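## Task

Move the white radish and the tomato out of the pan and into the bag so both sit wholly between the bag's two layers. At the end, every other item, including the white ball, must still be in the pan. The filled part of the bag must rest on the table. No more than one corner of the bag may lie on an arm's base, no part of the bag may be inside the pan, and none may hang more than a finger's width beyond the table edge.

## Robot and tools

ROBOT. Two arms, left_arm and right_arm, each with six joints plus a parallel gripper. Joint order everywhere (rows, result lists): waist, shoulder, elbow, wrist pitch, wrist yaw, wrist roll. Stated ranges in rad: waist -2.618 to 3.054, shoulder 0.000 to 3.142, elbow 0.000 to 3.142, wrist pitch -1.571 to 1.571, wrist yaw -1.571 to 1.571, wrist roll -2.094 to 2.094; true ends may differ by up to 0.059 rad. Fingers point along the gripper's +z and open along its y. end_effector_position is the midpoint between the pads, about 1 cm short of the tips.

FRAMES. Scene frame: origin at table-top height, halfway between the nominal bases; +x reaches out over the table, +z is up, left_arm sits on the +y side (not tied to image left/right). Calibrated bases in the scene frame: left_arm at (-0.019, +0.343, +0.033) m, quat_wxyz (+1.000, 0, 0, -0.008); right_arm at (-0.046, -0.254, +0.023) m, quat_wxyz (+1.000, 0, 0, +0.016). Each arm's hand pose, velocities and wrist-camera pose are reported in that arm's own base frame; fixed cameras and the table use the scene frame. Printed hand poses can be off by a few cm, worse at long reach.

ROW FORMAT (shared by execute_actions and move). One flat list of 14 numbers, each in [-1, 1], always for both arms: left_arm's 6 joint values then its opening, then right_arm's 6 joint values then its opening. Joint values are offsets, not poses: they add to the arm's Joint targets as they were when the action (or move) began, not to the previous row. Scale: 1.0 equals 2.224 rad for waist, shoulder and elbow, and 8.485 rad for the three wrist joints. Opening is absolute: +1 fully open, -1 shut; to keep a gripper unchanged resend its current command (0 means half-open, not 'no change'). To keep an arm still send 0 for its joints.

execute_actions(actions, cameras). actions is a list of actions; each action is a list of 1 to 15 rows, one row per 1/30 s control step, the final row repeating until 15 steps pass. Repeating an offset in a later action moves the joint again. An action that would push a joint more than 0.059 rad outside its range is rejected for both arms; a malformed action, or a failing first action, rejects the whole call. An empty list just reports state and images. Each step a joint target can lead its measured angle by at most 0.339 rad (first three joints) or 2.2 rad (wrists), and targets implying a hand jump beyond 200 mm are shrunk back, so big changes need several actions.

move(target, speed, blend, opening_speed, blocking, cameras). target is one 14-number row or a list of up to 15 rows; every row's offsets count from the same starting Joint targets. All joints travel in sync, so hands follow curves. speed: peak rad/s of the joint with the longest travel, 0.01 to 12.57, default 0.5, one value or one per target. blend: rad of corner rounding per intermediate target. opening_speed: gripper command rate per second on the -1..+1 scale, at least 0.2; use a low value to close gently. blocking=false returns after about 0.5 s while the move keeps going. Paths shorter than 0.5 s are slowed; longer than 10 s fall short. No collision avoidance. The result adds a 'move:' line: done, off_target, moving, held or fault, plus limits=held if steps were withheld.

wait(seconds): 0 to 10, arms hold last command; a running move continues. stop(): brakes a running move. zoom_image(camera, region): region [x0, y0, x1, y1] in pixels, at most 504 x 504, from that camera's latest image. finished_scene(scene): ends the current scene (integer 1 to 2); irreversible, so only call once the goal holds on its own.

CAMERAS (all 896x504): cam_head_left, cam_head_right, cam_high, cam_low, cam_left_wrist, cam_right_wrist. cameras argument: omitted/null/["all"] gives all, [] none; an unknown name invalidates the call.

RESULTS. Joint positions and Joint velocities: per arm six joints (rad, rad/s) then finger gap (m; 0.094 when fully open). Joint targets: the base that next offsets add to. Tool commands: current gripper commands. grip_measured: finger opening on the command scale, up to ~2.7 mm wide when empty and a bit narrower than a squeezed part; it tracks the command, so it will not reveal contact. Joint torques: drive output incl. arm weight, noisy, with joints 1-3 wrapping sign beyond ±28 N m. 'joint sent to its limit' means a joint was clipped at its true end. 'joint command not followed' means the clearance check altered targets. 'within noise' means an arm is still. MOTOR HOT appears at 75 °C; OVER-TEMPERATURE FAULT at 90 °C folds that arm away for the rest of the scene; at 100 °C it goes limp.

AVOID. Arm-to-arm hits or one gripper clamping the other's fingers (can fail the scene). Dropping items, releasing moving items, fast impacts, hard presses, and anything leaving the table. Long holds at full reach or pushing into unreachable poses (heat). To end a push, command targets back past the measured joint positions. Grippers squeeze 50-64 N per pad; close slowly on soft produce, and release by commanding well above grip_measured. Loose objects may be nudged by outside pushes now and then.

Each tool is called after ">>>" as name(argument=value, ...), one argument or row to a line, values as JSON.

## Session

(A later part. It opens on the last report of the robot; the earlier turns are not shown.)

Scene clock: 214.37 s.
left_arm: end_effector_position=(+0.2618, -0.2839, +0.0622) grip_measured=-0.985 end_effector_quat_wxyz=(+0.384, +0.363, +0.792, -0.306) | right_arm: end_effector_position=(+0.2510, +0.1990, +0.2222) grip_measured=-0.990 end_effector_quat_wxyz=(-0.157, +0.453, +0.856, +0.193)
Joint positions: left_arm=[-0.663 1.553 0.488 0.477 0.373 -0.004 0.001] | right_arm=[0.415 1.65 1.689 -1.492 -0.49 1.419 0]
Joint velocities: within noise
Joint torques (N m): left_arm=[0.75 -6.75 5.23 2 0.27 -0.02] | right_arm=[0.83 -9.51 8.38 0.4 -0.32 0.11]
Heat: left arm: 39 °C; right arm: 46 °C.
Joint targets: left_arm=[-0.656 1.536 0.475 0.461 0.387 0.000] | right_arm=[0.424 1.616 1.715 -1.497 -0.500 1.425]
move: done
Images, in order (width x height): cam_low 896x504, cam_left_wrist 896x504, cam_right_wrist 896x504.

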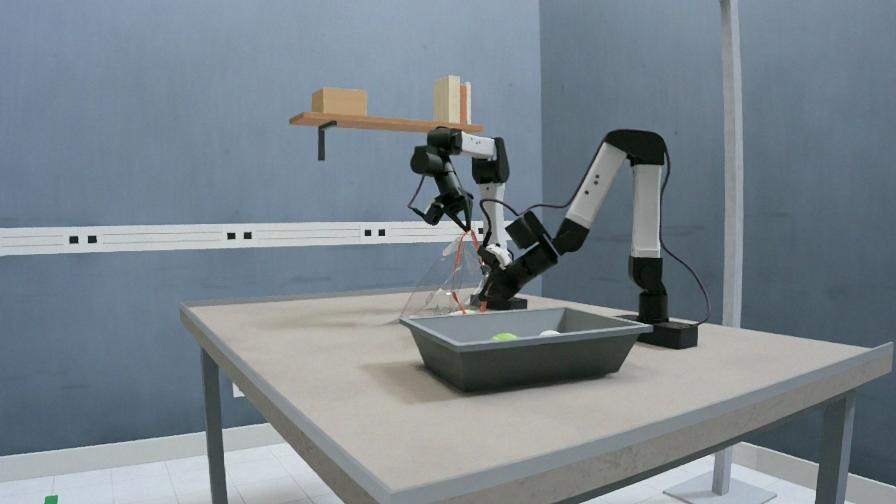

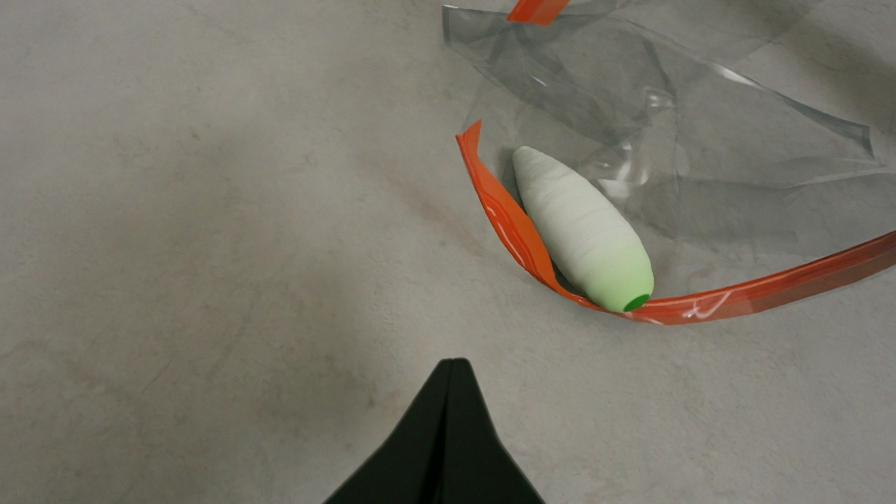

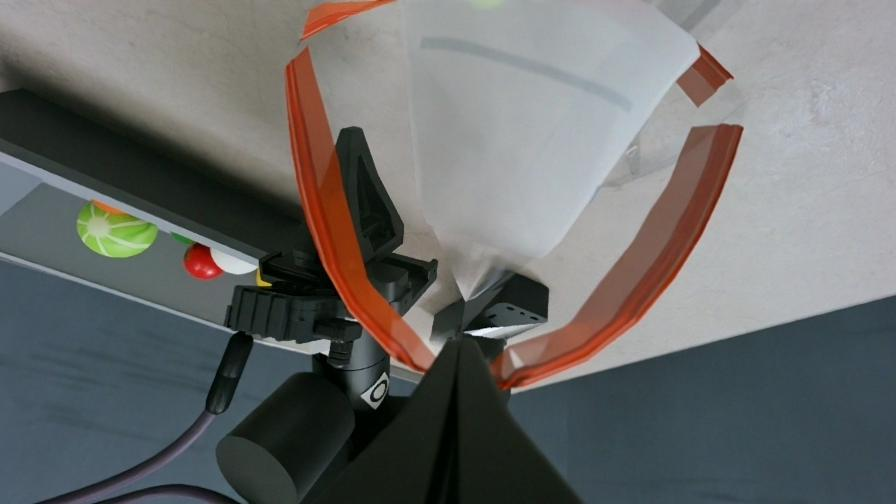

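>>> move(
  target=[
    [0,0,0,0,0,0,-1,0,-0.0215,0.0319,0.0006,0,0,-1],
    [0,0,0,0,0,0,-1,0,-0.043,0.0638,0.0012,0,0,-1],
  ],
  speed=0.1,
)

Scene clock: 216.80 s.
left_arm: end_effector_position=(+0.2618, -0.2839, +0.0622) grip_measured=-0.985 end_effector_quat_wxyz=(+0.384, +0.363, +0.792, -0.306) | right_arm: end_effector_position=(+0.2532, +0.2000, +0.2920) grip_measured=-0.990 end_effector_quat_wxyz=(-0.084, +0.421, +0.858, +0.283)
Joint positions: left_arm=[-0.663 1.553 0.488 0.477 0.373 -0.004 0.001] | right_arm=[0.415 1.549 1.831 -1.493 -0.49 1.419 0]
Joint velocities: within noise
Joint torques (N m): left_arm=[0.75 -6.78 5.23 2 0.26 -0.01] | right_arm=[0.85 -7.86 8.17 0.9 -0.32 0.09]
Heat: left arm: 38 °C; right arm: 46 °C.
Joint targets: left_arm=[-0.656 1.536 0.475 0.461 0.387 0.000] | right_arm=[0.424 1.520 1.857 -1.487 -0.500 1.425]
move: done

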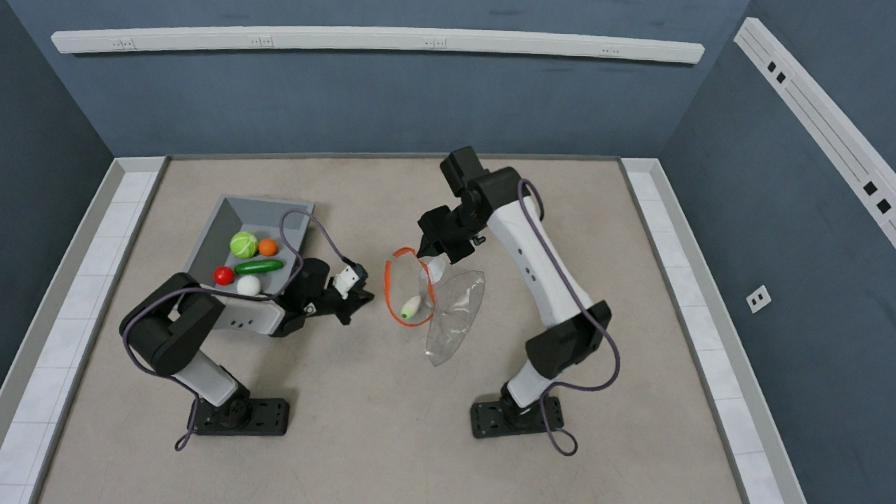

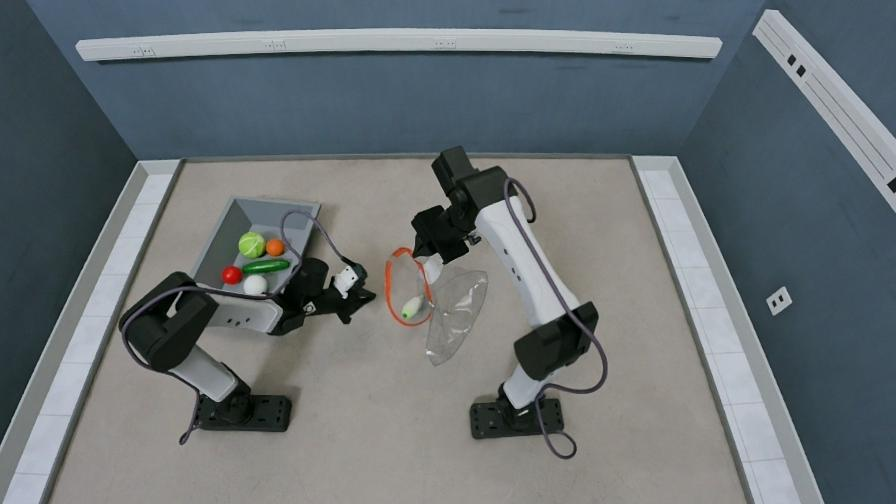

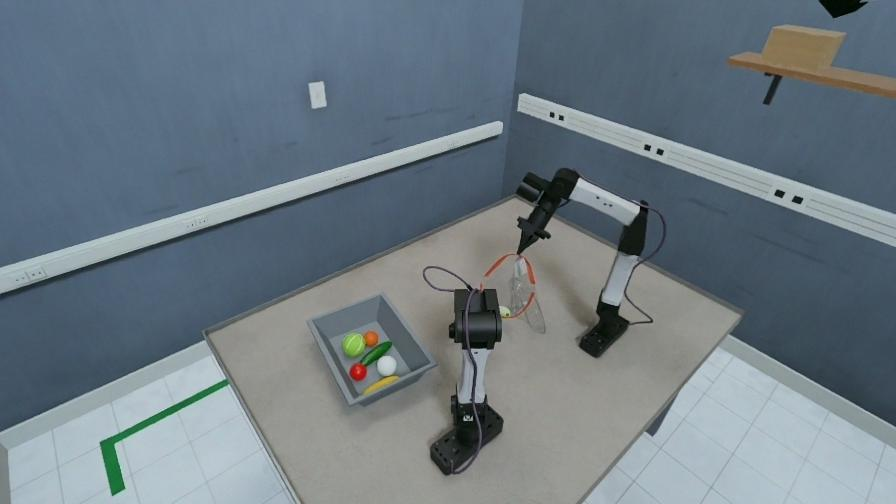

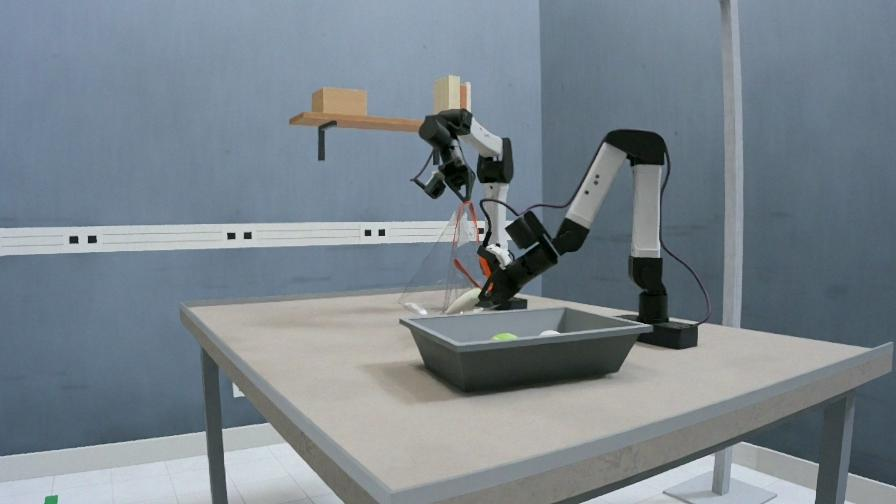

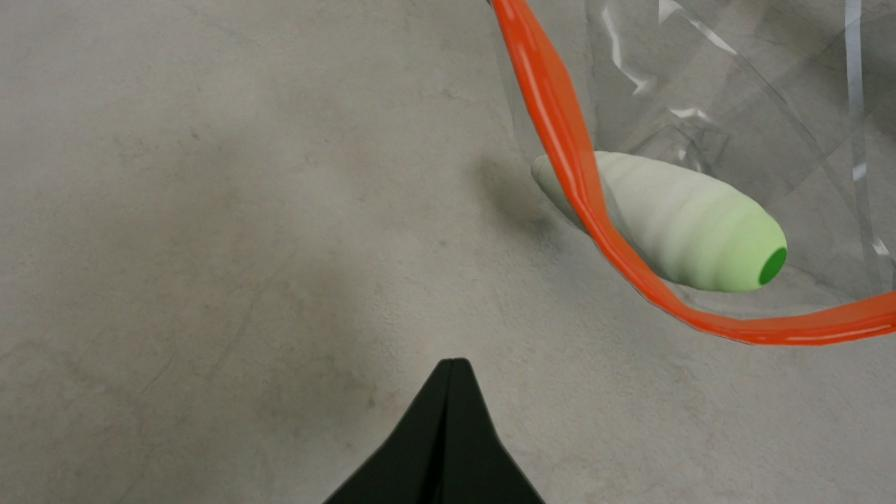

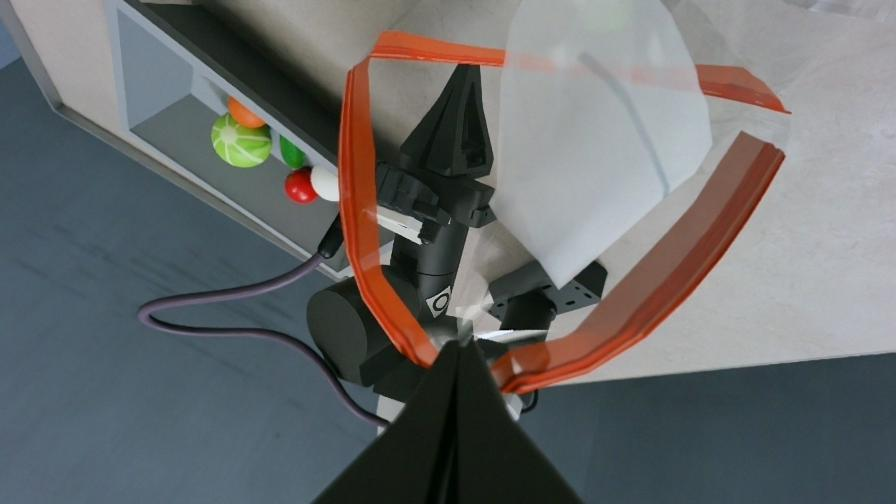

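>>> move(
  target=[
    [0,0,0.2248,-0.0543,0,0,-1,0,0,0,0,0,0,-1],
    [0.4254,0.1186,0.5782,-0.2147,-0.0456,0.1768,-1,0,0,0,0,0,0,-1],
  ],
  speed=0.8,
  blend=0.1,
)

Scene clock: 221.03 s.
left_arm: end_effector_position=(+0.3523, +0.1027, +0.1804) grip_measured=-0.985 end_effector_quat_wxyz=(+0.064, +0.561, +0.823, +0.066) | right_arm: end_effector_position=(+0.2532, +0.2000, +0.2920) grip_measured=-0.990 end_effector_quat_wxyz=(-0.084, +0.421, +0.858, +0.283)
Joint positions: left_arm=[0.291 1.78 1.74 -1.347 0.016 1.487 0.001] | right_arm=[0.415 1.549 1.831 -1.493 -0.49 1.419 0]
Joint velocities: within noise
Joint torques (N m): left_arm=[0.13 -6.49 9.2 0.58 -0.08 0.08] | right_arm=[0.84 -8.06 8.17 0.9 -0.32 0.1]
Heat: left arm: 37 °C; right arm: 45 °C.
Joint targets: left_arm=[0.290 1.800 1.761 -1.361 0.000 1.500] | right_arm=[0.424 1.520 1.857 -1.487 -0.500 1.425]
move: done

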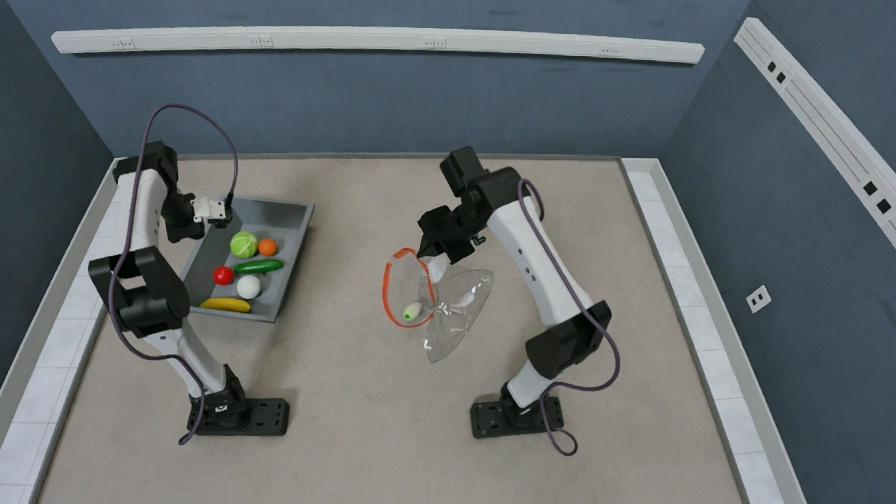

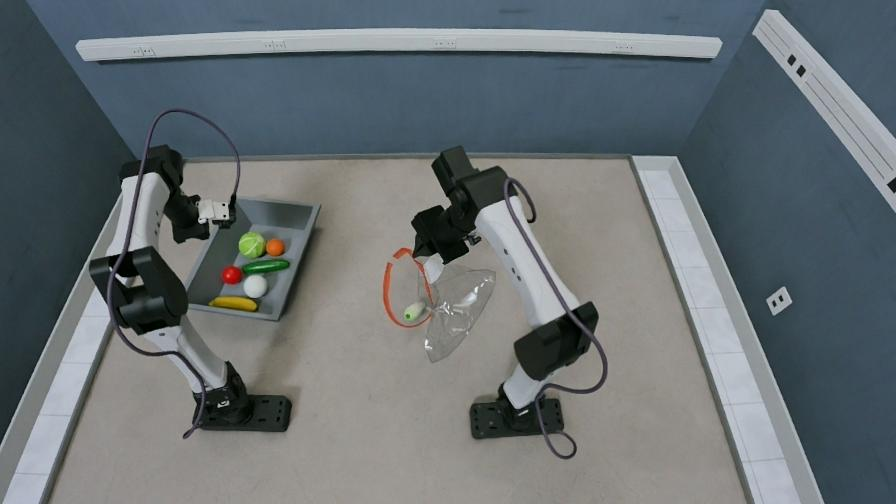

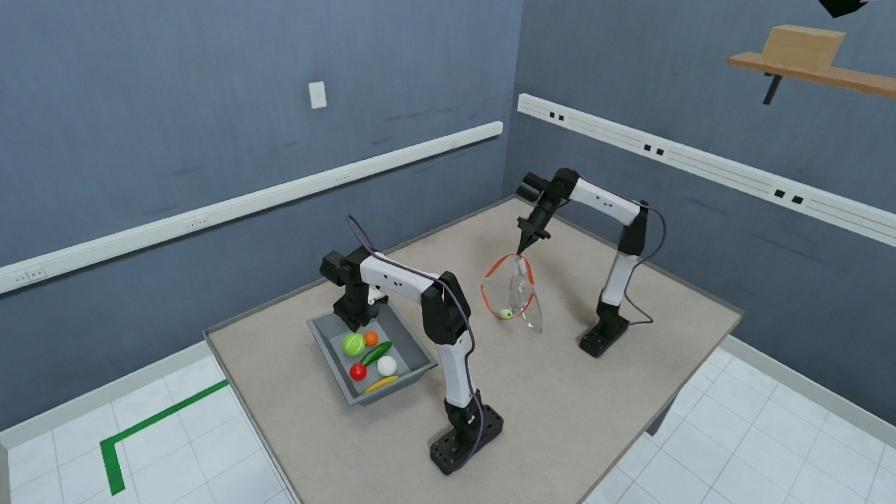

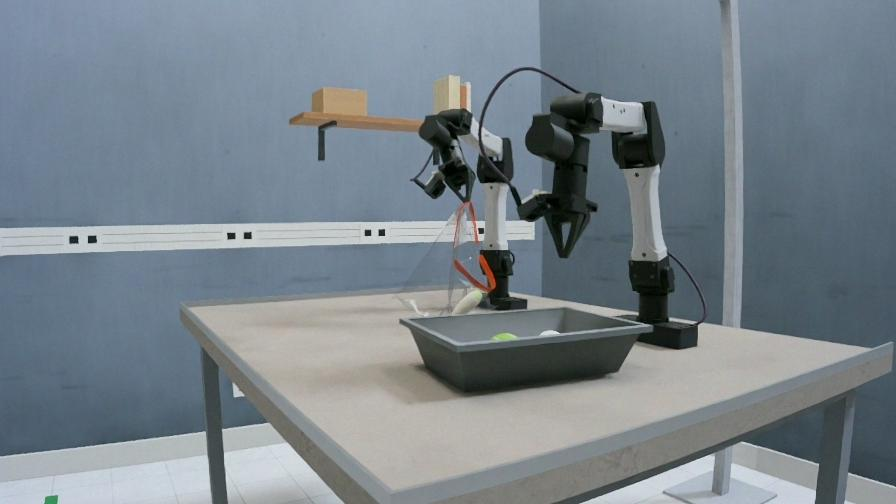

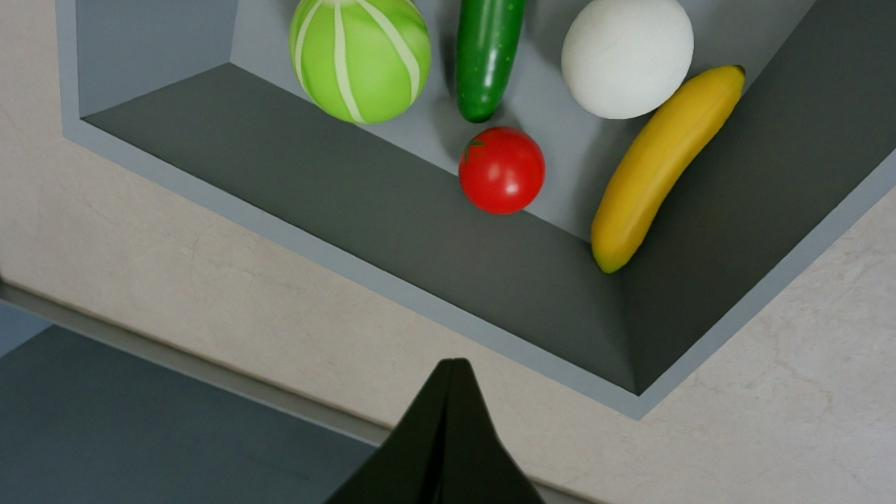

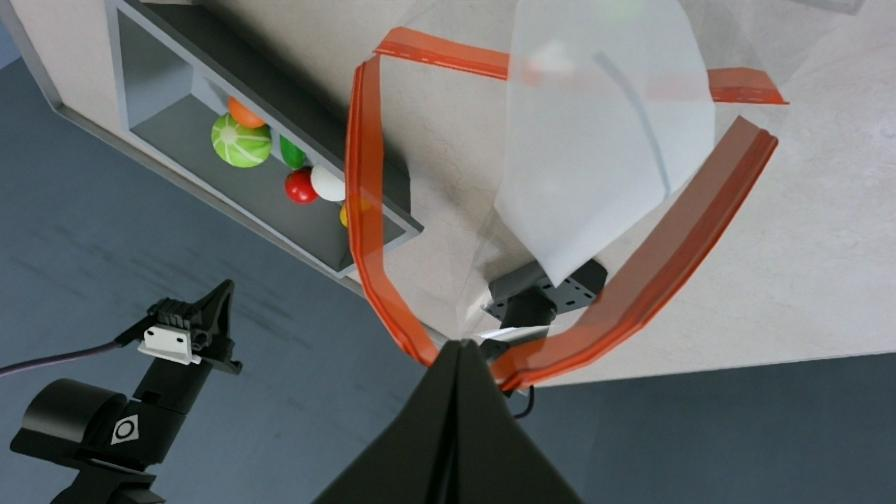

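>>> move(
  target=[0.0306,0.0348,-0.1527,0.0491,0,0,0.5,0,0,0,0,0,0,-1],
  speed=0.4,
  cameras=["cam_left_wrist","cam_head_left"],
)

Scene clock: 223.83 s.
left_arm: end_effector_position=(+0.3660, +0.1318, +0.0763) grip_measured=+0.498 end_effector_quat_wxyz=(+0.062, +0.536, +0.839, +0.069) | right_arm: end_effector_position=(+0.2532, +0.2000, +0.2920) grip_measured=-0.990 end_effector_quat_wxyz=(-0.084, +0.421, +0.858, +0.283)
Joint positions: left_arm=[0.352 1.864 1.431 -0.953 0.015 1.488 0.07] | right_arm=[0.415 1.549 1.831 -1.493 -0.49 1.419 0]
Joint velocities: within noise
Joint torques (N m): left_arm=[0.65 -7.84 6.28 0.84 -0.07 0.06] | right_arm=[0.84 -8.05 8.18 0.9 -0.31 0.09]
Heat: left arm: 37 °C; right arm: 45 °C.
Joint targets: left_arm=[0.358 1.878 1.422 -0.944 0.000 1.500] | right_arm=[0.424 1.520 1.857 -1.487 -0.500 1.425]
move: done
Images, in order (width x height): cam_head_left 896x504, cam_left_wrist 896x504.

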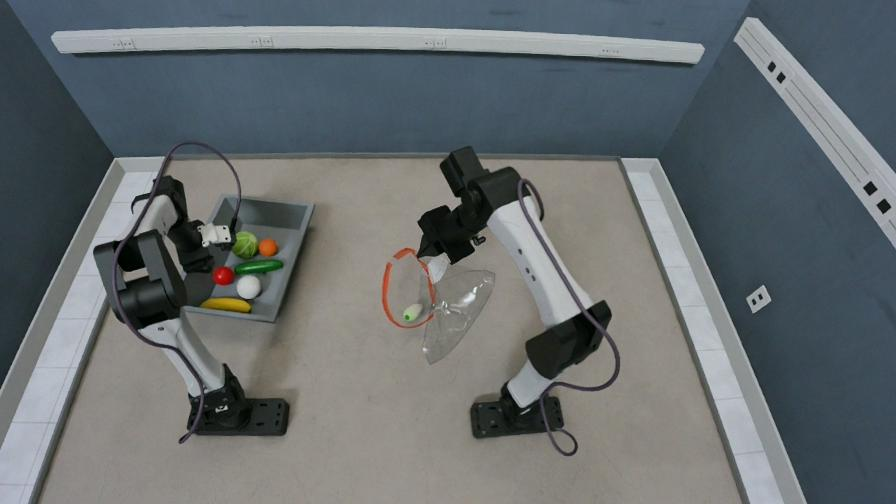

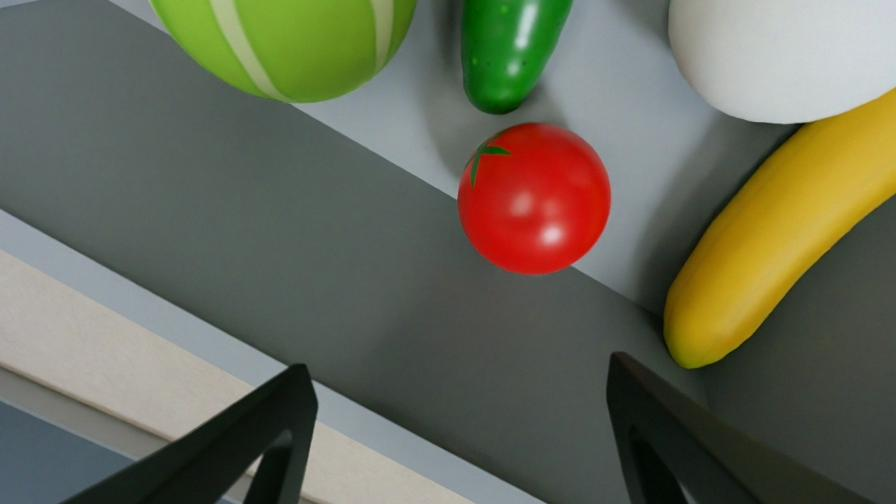

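>>> move(
  target=[-0.0189,0.0036,-0.0505,0.0142,0,0.0507,0.7,0,0,0,0,0,0,-1],
  speed=0.4,
  cameras=["cam_left_wrist"],
)

Scene clock: 226.63 s.
left_arm: end_effector_position=(+0.3658, +0.1194, +0.0499) grip_measured=+0.698 end_effector_quat_wxyz=(+0.049, +0.713, +0.695, +0.085) | right_arm: end_effector_position=(+0.2532, +0.2000, +0.2920) grip_measured=-0.990 end_effector_quat_wxyz=(-0.084, +0.421, +0.858, +0.283)
Joint positions: left_arm=[0.322 1.864 1.321 -0.832 0.015 1.917 0.08] | right_arm=[0.415 1.549 1.831 -1.493 -0.49 1.419 0]
Joint velocities: within noise
Joint torques (N m): left_arm=[-0.28 -7.04 5.83 0.81 -0.07 0.06] | right_arm=[0.84 -8.06 8.2 0.9 -0.31 0.1]
Heat: left arm: 37 °C; right arm: 44 °C.
Joint targets: left_arm=[0.316 1.886 1.309 -0.824 0.001 1.930] | right_arm=[0.424 1.520 1.857 -1.487 -0.500 1.425]
move: done
Images, in order (width x height): cam_left_wrist 896x504.

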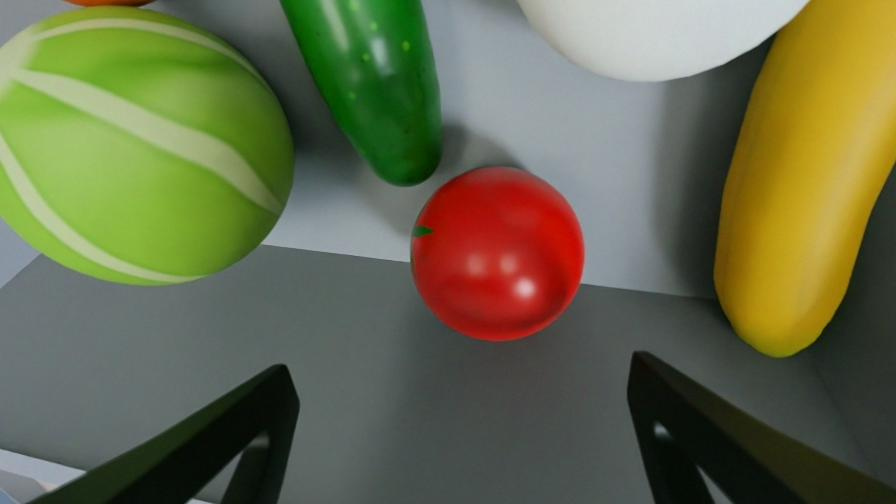

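>>> move(
  target=[0,0.0340,-0.0467,0.0212,0,0,0.7,0,0,0,0,0,0,-1],
  speed=0.2,
  cameras=["cam_left_wrist"],
)

Scene clock: 228.67 s.
left_arm: end_effector_position=(+0.3663, +0.1195, -0.0005) grip_measured=+0.698 end_effector_quat_wxyz=(+0.048, +0.713, +0.695, +0.082) | right_arm: end_effector_position=(+0.2532, +0.2000, +0.2920) grip_measured=-0.990 end_effector_quat_wxyz=(-0.084, +0.421, +0.858, +0.283)
Joint positions: left_arm=[0.322 1.944 1.215 -0.653 0.015 1.918 0.08] | right_arm=[0.415 1.549 1.831 -1.493 -0.49 1.419 0]
Joint velocities: within noise
Joint torques (N m): left_arm=[-0.27 -7.69 5.48 0.82 -0.08 0.06] | right_arm=[0.84 -8.06 8.18 0.9 -0.31 0.1]
Heat: left arm: 36 °C; right arm: 44 °C.
Joint targets: left_arm=[0.316 1.961 1.205 -0.644 0.001 1.930] | right_arm=[0.424 1.520 1.857 -1.487 -0.500 1.425]
move: done
Images, in order (width x height): cam_left_wrist 896x504.

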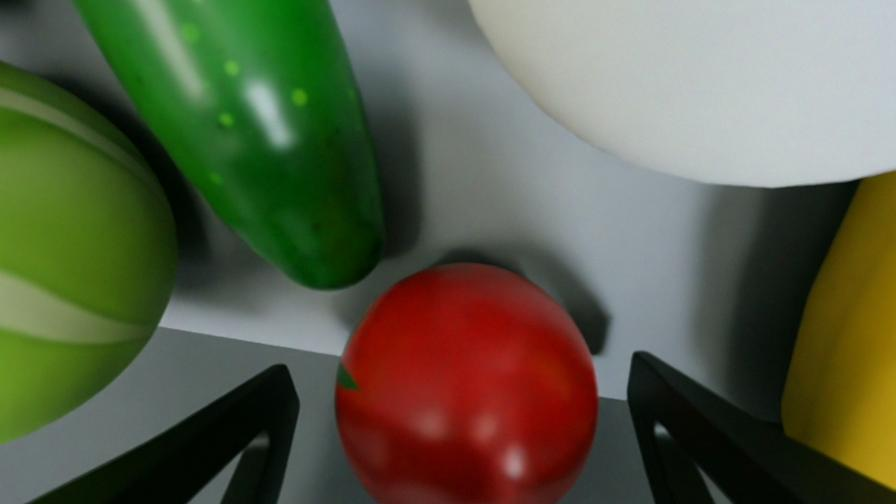

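>>> move(
  target=[0,0,0,0,0,0,-0.1,0,0,0,0,0,0,-1],
  opening_speed=0.5,
  cameras=["cam_left_wrist"],
)

Scene clock: 230.87 s.
left_arm: end_effector_position=(+0.3665, +0.1197, -0.0005) grip_measured=-0.049 end_effector_quat_wxyz=(+0.048, +0.713, +0.695, +0.082) | right_arm: end_effector_position=(+0.2532, +0.2000, +0.2920) grip_measured=-0.990 end_effector_quat_wxyz=(-0.084, +0.421, +0.858, +0.283)
Joint positions: left_arm=[0.322 1.944 1.215 -0.652 0.015 1.918 0.045] | right_arm=[0.415 1.549 1.831 -1.493 -0.49 1.419 0]
Joint velocities: within noise
Joint torques (N m): left_arm=[-0.27 -7.62 5.53 0.8 -0.07 0.06] | right_arm=[0.84 -8.05 8.17 0.9 -0.31 0.09]
Heat: left arm: 36 °C; right arm: 44 °C.
Joint targets: left_arm=[0.316 1.961 1.205 -0.644 0.000 1.930] | right_arm=[0.424 1.520 1.857 -1.487 -0.500 1.425]
move: done
Images, in order (width x height): cam_left_wrist 896x504.

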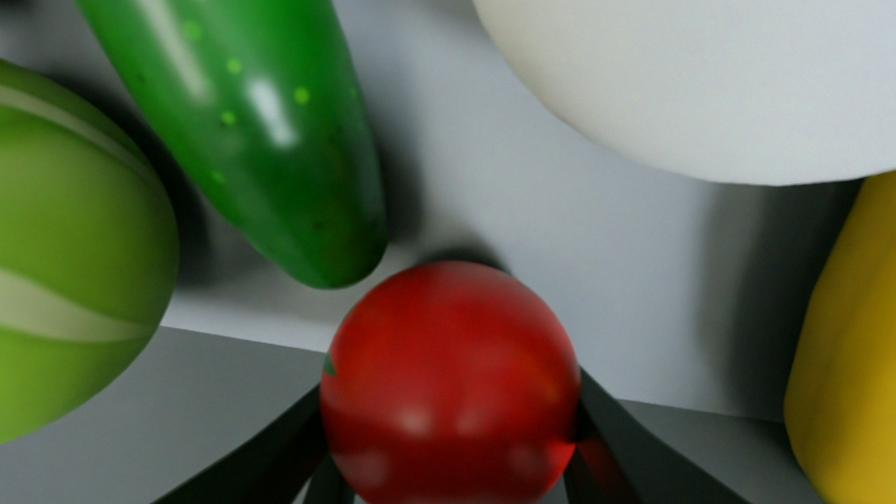

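>>> move(
  target=[
    [0,-0.0724,0.25,-0.0845,0,0,-0.1,0,0,0,0,0,0,-1],
    [-0.3503,-0.4087,-0.2684,0.0752,0.0943,-0.2275,-0.1,0,0,0,0,0,0,-1],
    [-0.3503,-0.2824,-0.4038,0.1438,0.0943,-0.2275,-0.1,0,0,0,0,0,0,-1],
  ],
  speed=[0.4,0.7,0.5],
  blend=[0.05,0.1,0],
)

Scene clock: 238.73 s.
left_arm: end_effector_position=(+0.2281, -0.2475, +0.1109) grip_measured=-0.055 end_effector_quat_wxyz=(+0.411, +0.380, +0.711, -0.424) | right_arm: end_effector_position=(+0.2532, +0.2000, +0.2920) grip_measured=-0.990 end_effector_quat_wxyz=(-0.084, +0.421, +0.858, +0.283)
Joint positions: left_arm=[-0.457 1.325 0.316 0.569 0.785 0.012 0.044] | right_arm=[0.415 1.549 1.831 -1.493 -0.49 1.419 0]
Joint velocities: within noise
Joint torques (N m): left_arm=[-0.2 -2.96 5.82 2.2 0.34 -0.14] | right_arm=[0.84 -8.09 8.18 0.9 -0.31 0.1]
Heat: left arm: 36 °C; right arm: 43 °C.
Joint targets: left_arm=[-0.463 1.333 0.307 0.576 0.800 0.000] | right_arm=[0.424 1.520 1.857 -1.487 -0.500 1.425]
move: done

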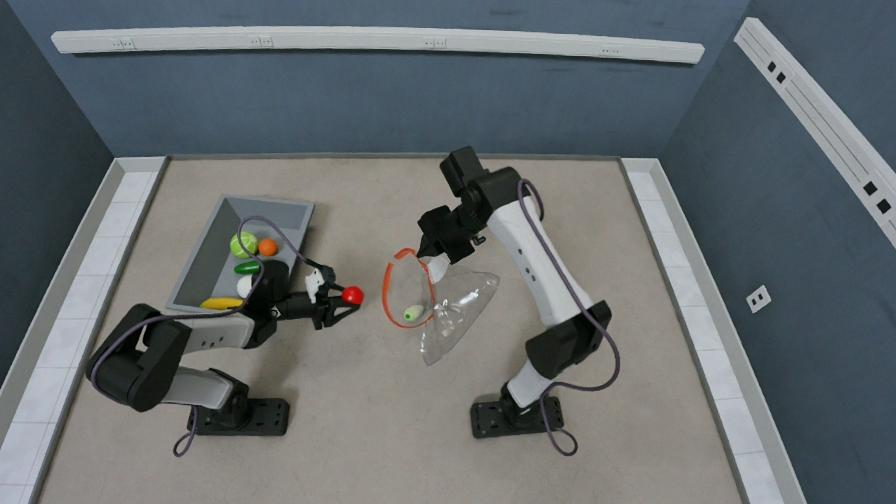

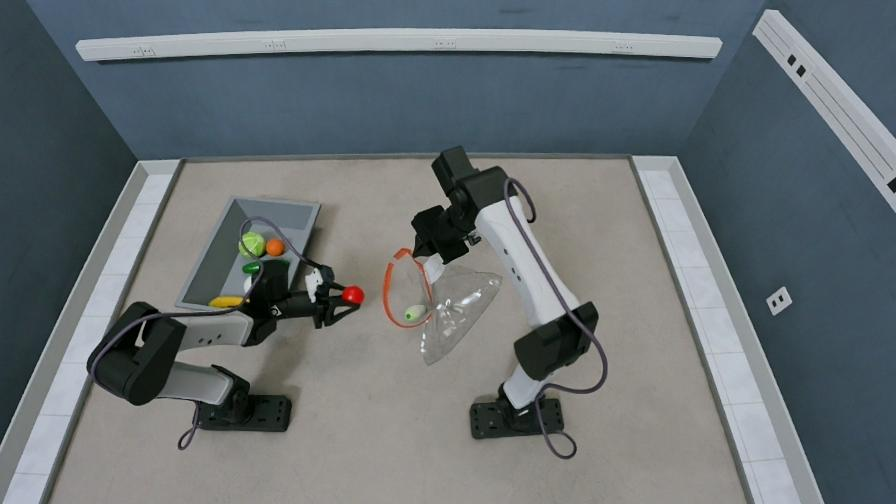

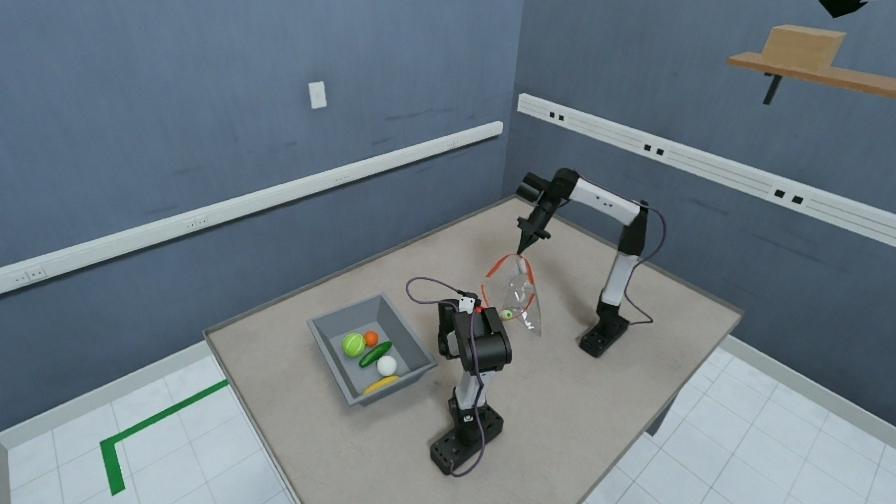

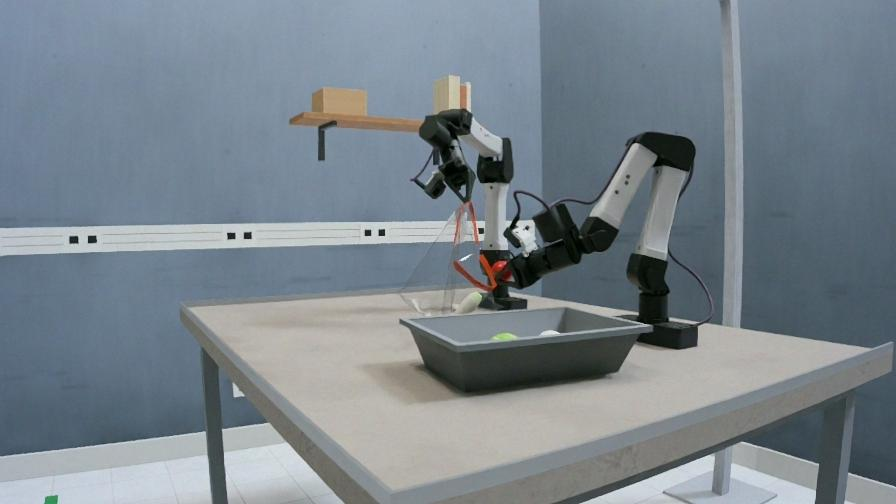

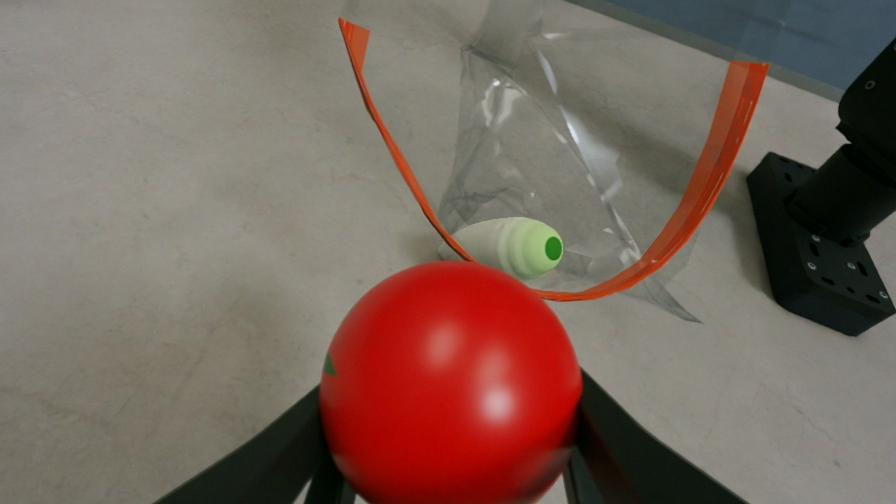

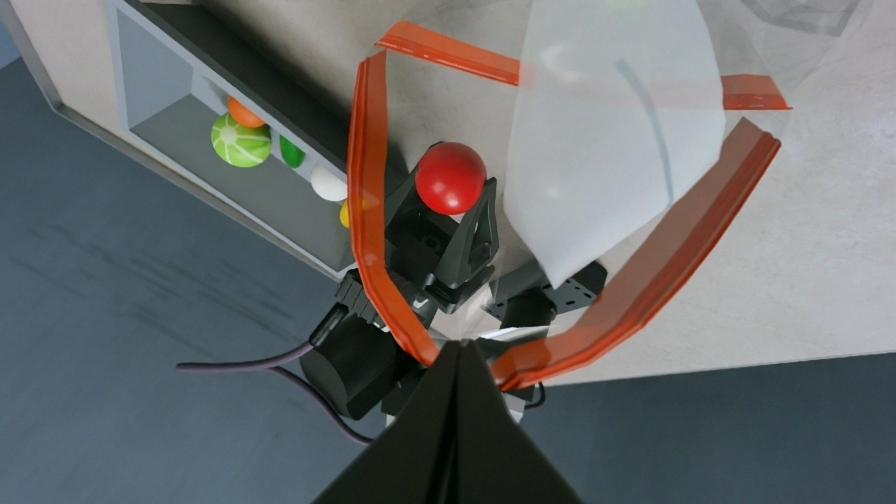

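>>> move(
  target=[-0.1637,0.1326,0.0809,0.01355,-0.02357,0,-0.1,0,0,0,0,0,0,-1],
  speed=0.3,
  cameras=["cam_left_wrist","cam_right_wrist","cam_low"],
)

Scene clock: 241.40 s.
left_arm: end_effector_position=(+0.1843, -0.3453, +0.0829) grip_measured=-0.055 end_effector_quat_wxyz=(+0.358, +0.475, +0.676, -0.435) | right_arm: end_effector_position=(+0.2532, +0.2000, +0.2920) grip_measured=-0.990 end_effector_quat_wxyz=(-0.084, +0.421, +0.858, +0.283)
Joint positions: left_arm=[-0.823 1.615 0.468 0.684 0.617 0.012 0.044] | right_arm=[0.415 1.549 1.831 -1.493 -0.49 1.419 0]
Joint velocities: within noise
Joint torques (N m): left_arm=[-0.09 -4.7 7.97 2.28 -0.01 -0.13] | right_arm=[0.84 -8.09 8.16 0.9 -0.32 0.09]
Heat: left arm: 35 °C; right arm: 43 °C.
Joint targets: left_arm=[-0.827 1.628 0.487 0.691 0.601 0.000] | right_arm=[0.424 1.520 1.857 -1.487 -0.500 1.425]
move: done
Images, in order (width x height): cam_low 896x504, cam_left_wrist 896x504, cam_right_wrist 896x504.

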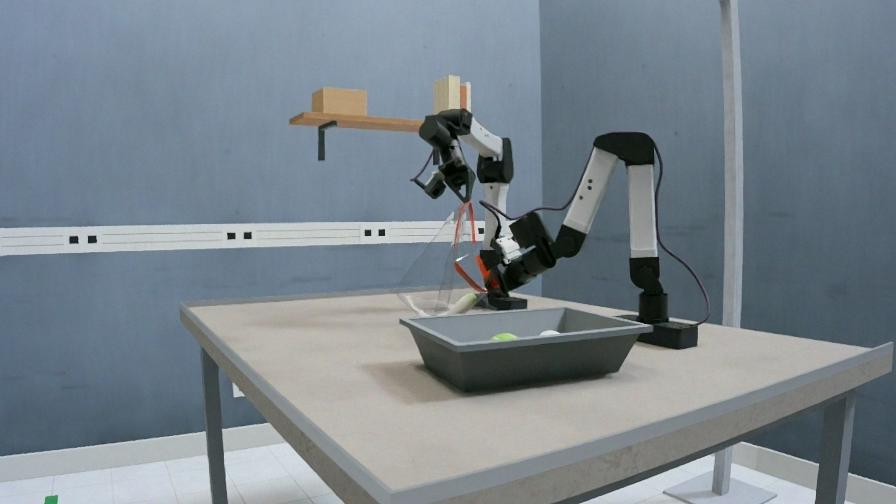

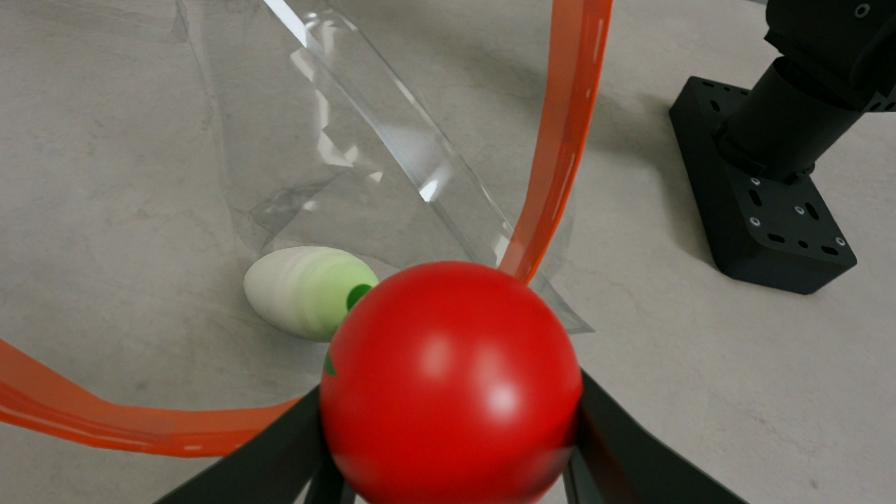

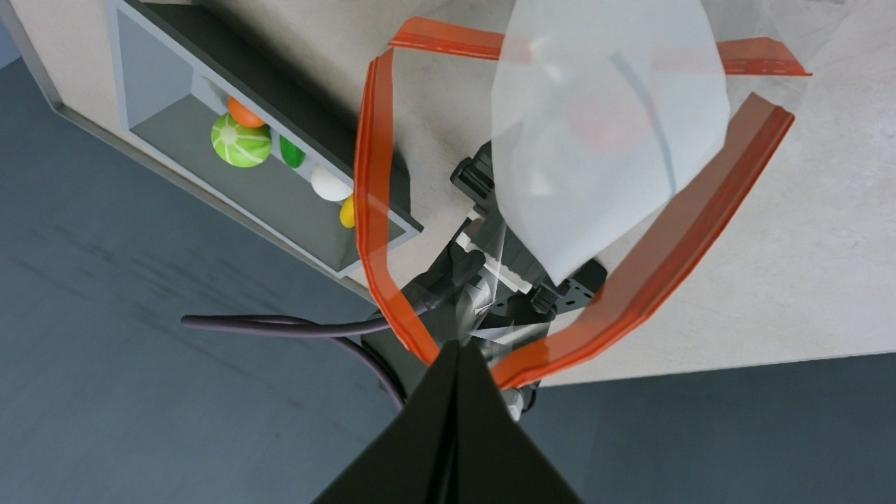

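>>> move(
  target=[
    [0.0121,-0.0187,0.0049,-0.0062,-0.0119,0,-0.1,0,0,0,0,0,0,-1],
    [-0.0629,0.1159,0.1493,-0.0088,-0.0355,0,-0.1,0,0,0,0,0,0,-1],
  ],
  speed=0.3,
  cameras=["cam_left_wrist","cam_right_wrist","cam_low","cam_head_left"],
)

Scene clock: 244.13 s.
left_arm: end_effector_position=(+0.2317, -0.4270, +0.0793) grip_measured=-0.055 end_effector_quat_wxyz=(+0.410, +0.465, +0.697, -0.361) | right_arm: end_effector_position=(+0.2532, +0.2000, +0.2920) grip_measured=-0.990 end_effector_quat_wxyz=(-0.084, +0.421, +0.858, +0.283)
Joint positions: left_arm=[-0.963 1.869 0.799 0.631 0.316 0.011 0.044] | right_arm=[0.415 1.549 1.831 -1.493 -0.49 1.419 0]
Joint velocities: within noise
Joint torques (N m): left_arm=[-0.06 -7.06 8.53 2.15 -0.08 -0.14] | right_arm=[0.84 -8.05 8.18 0.91 -0.31 0.09]
Heat: left arm: 35 °C; right arm: 43 °C.
Joint targets: left_arm=[-0.967 1.886 0.819 0.617 0.299 0.000] | right_arm=[0.424 1.520 1.857 -1.487 -0.500 1.425]
move: done
Images, in order (width x height): cam_head_left 896x504, cam_low 896x504, cam_left_wrist 896x504, cam_right_wrist 896x504.

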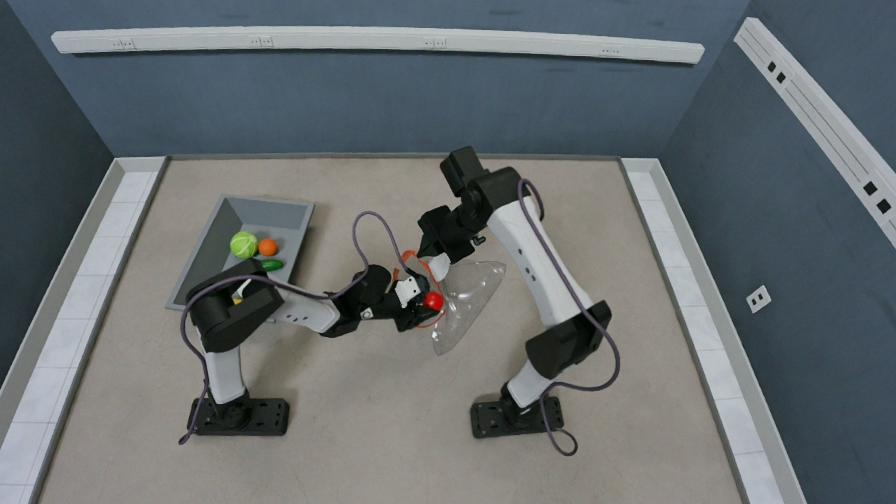

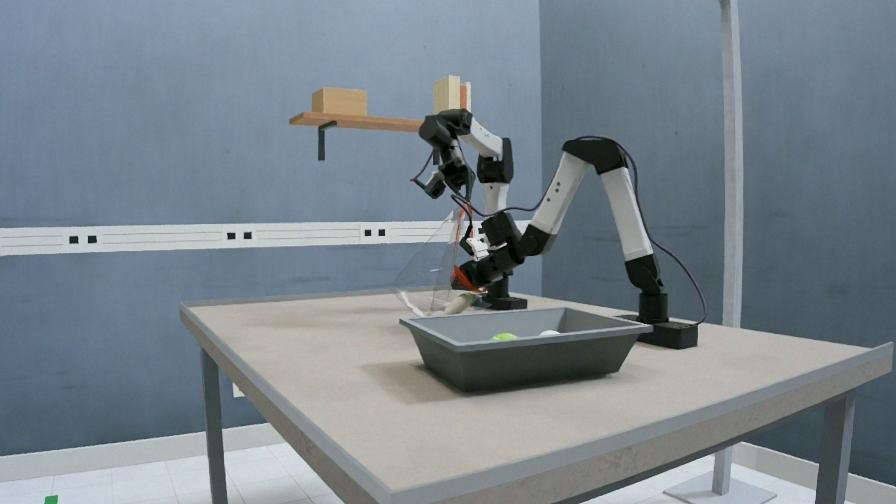

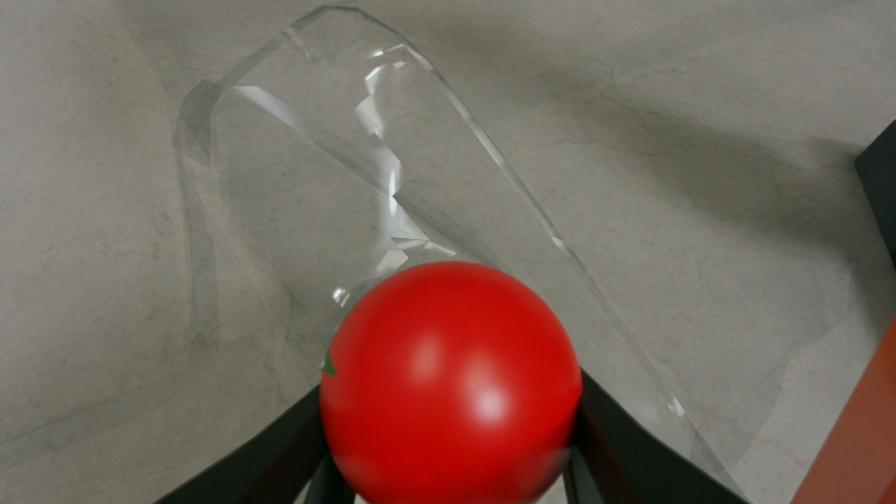

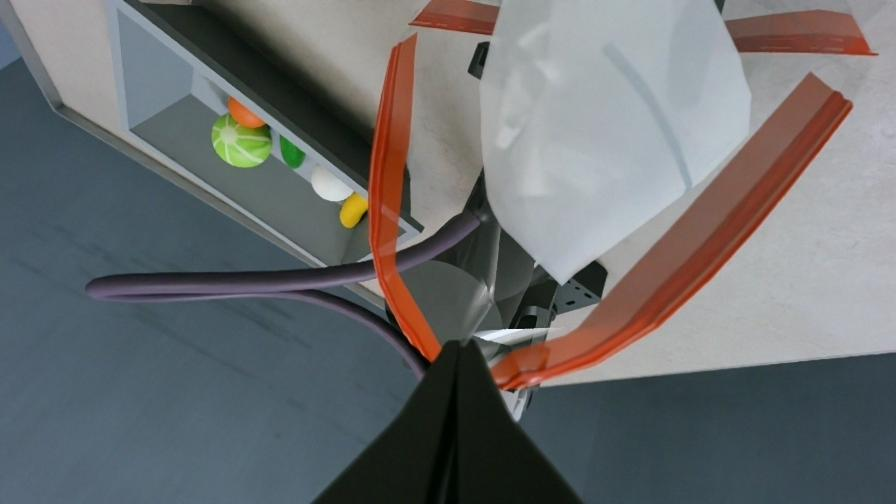

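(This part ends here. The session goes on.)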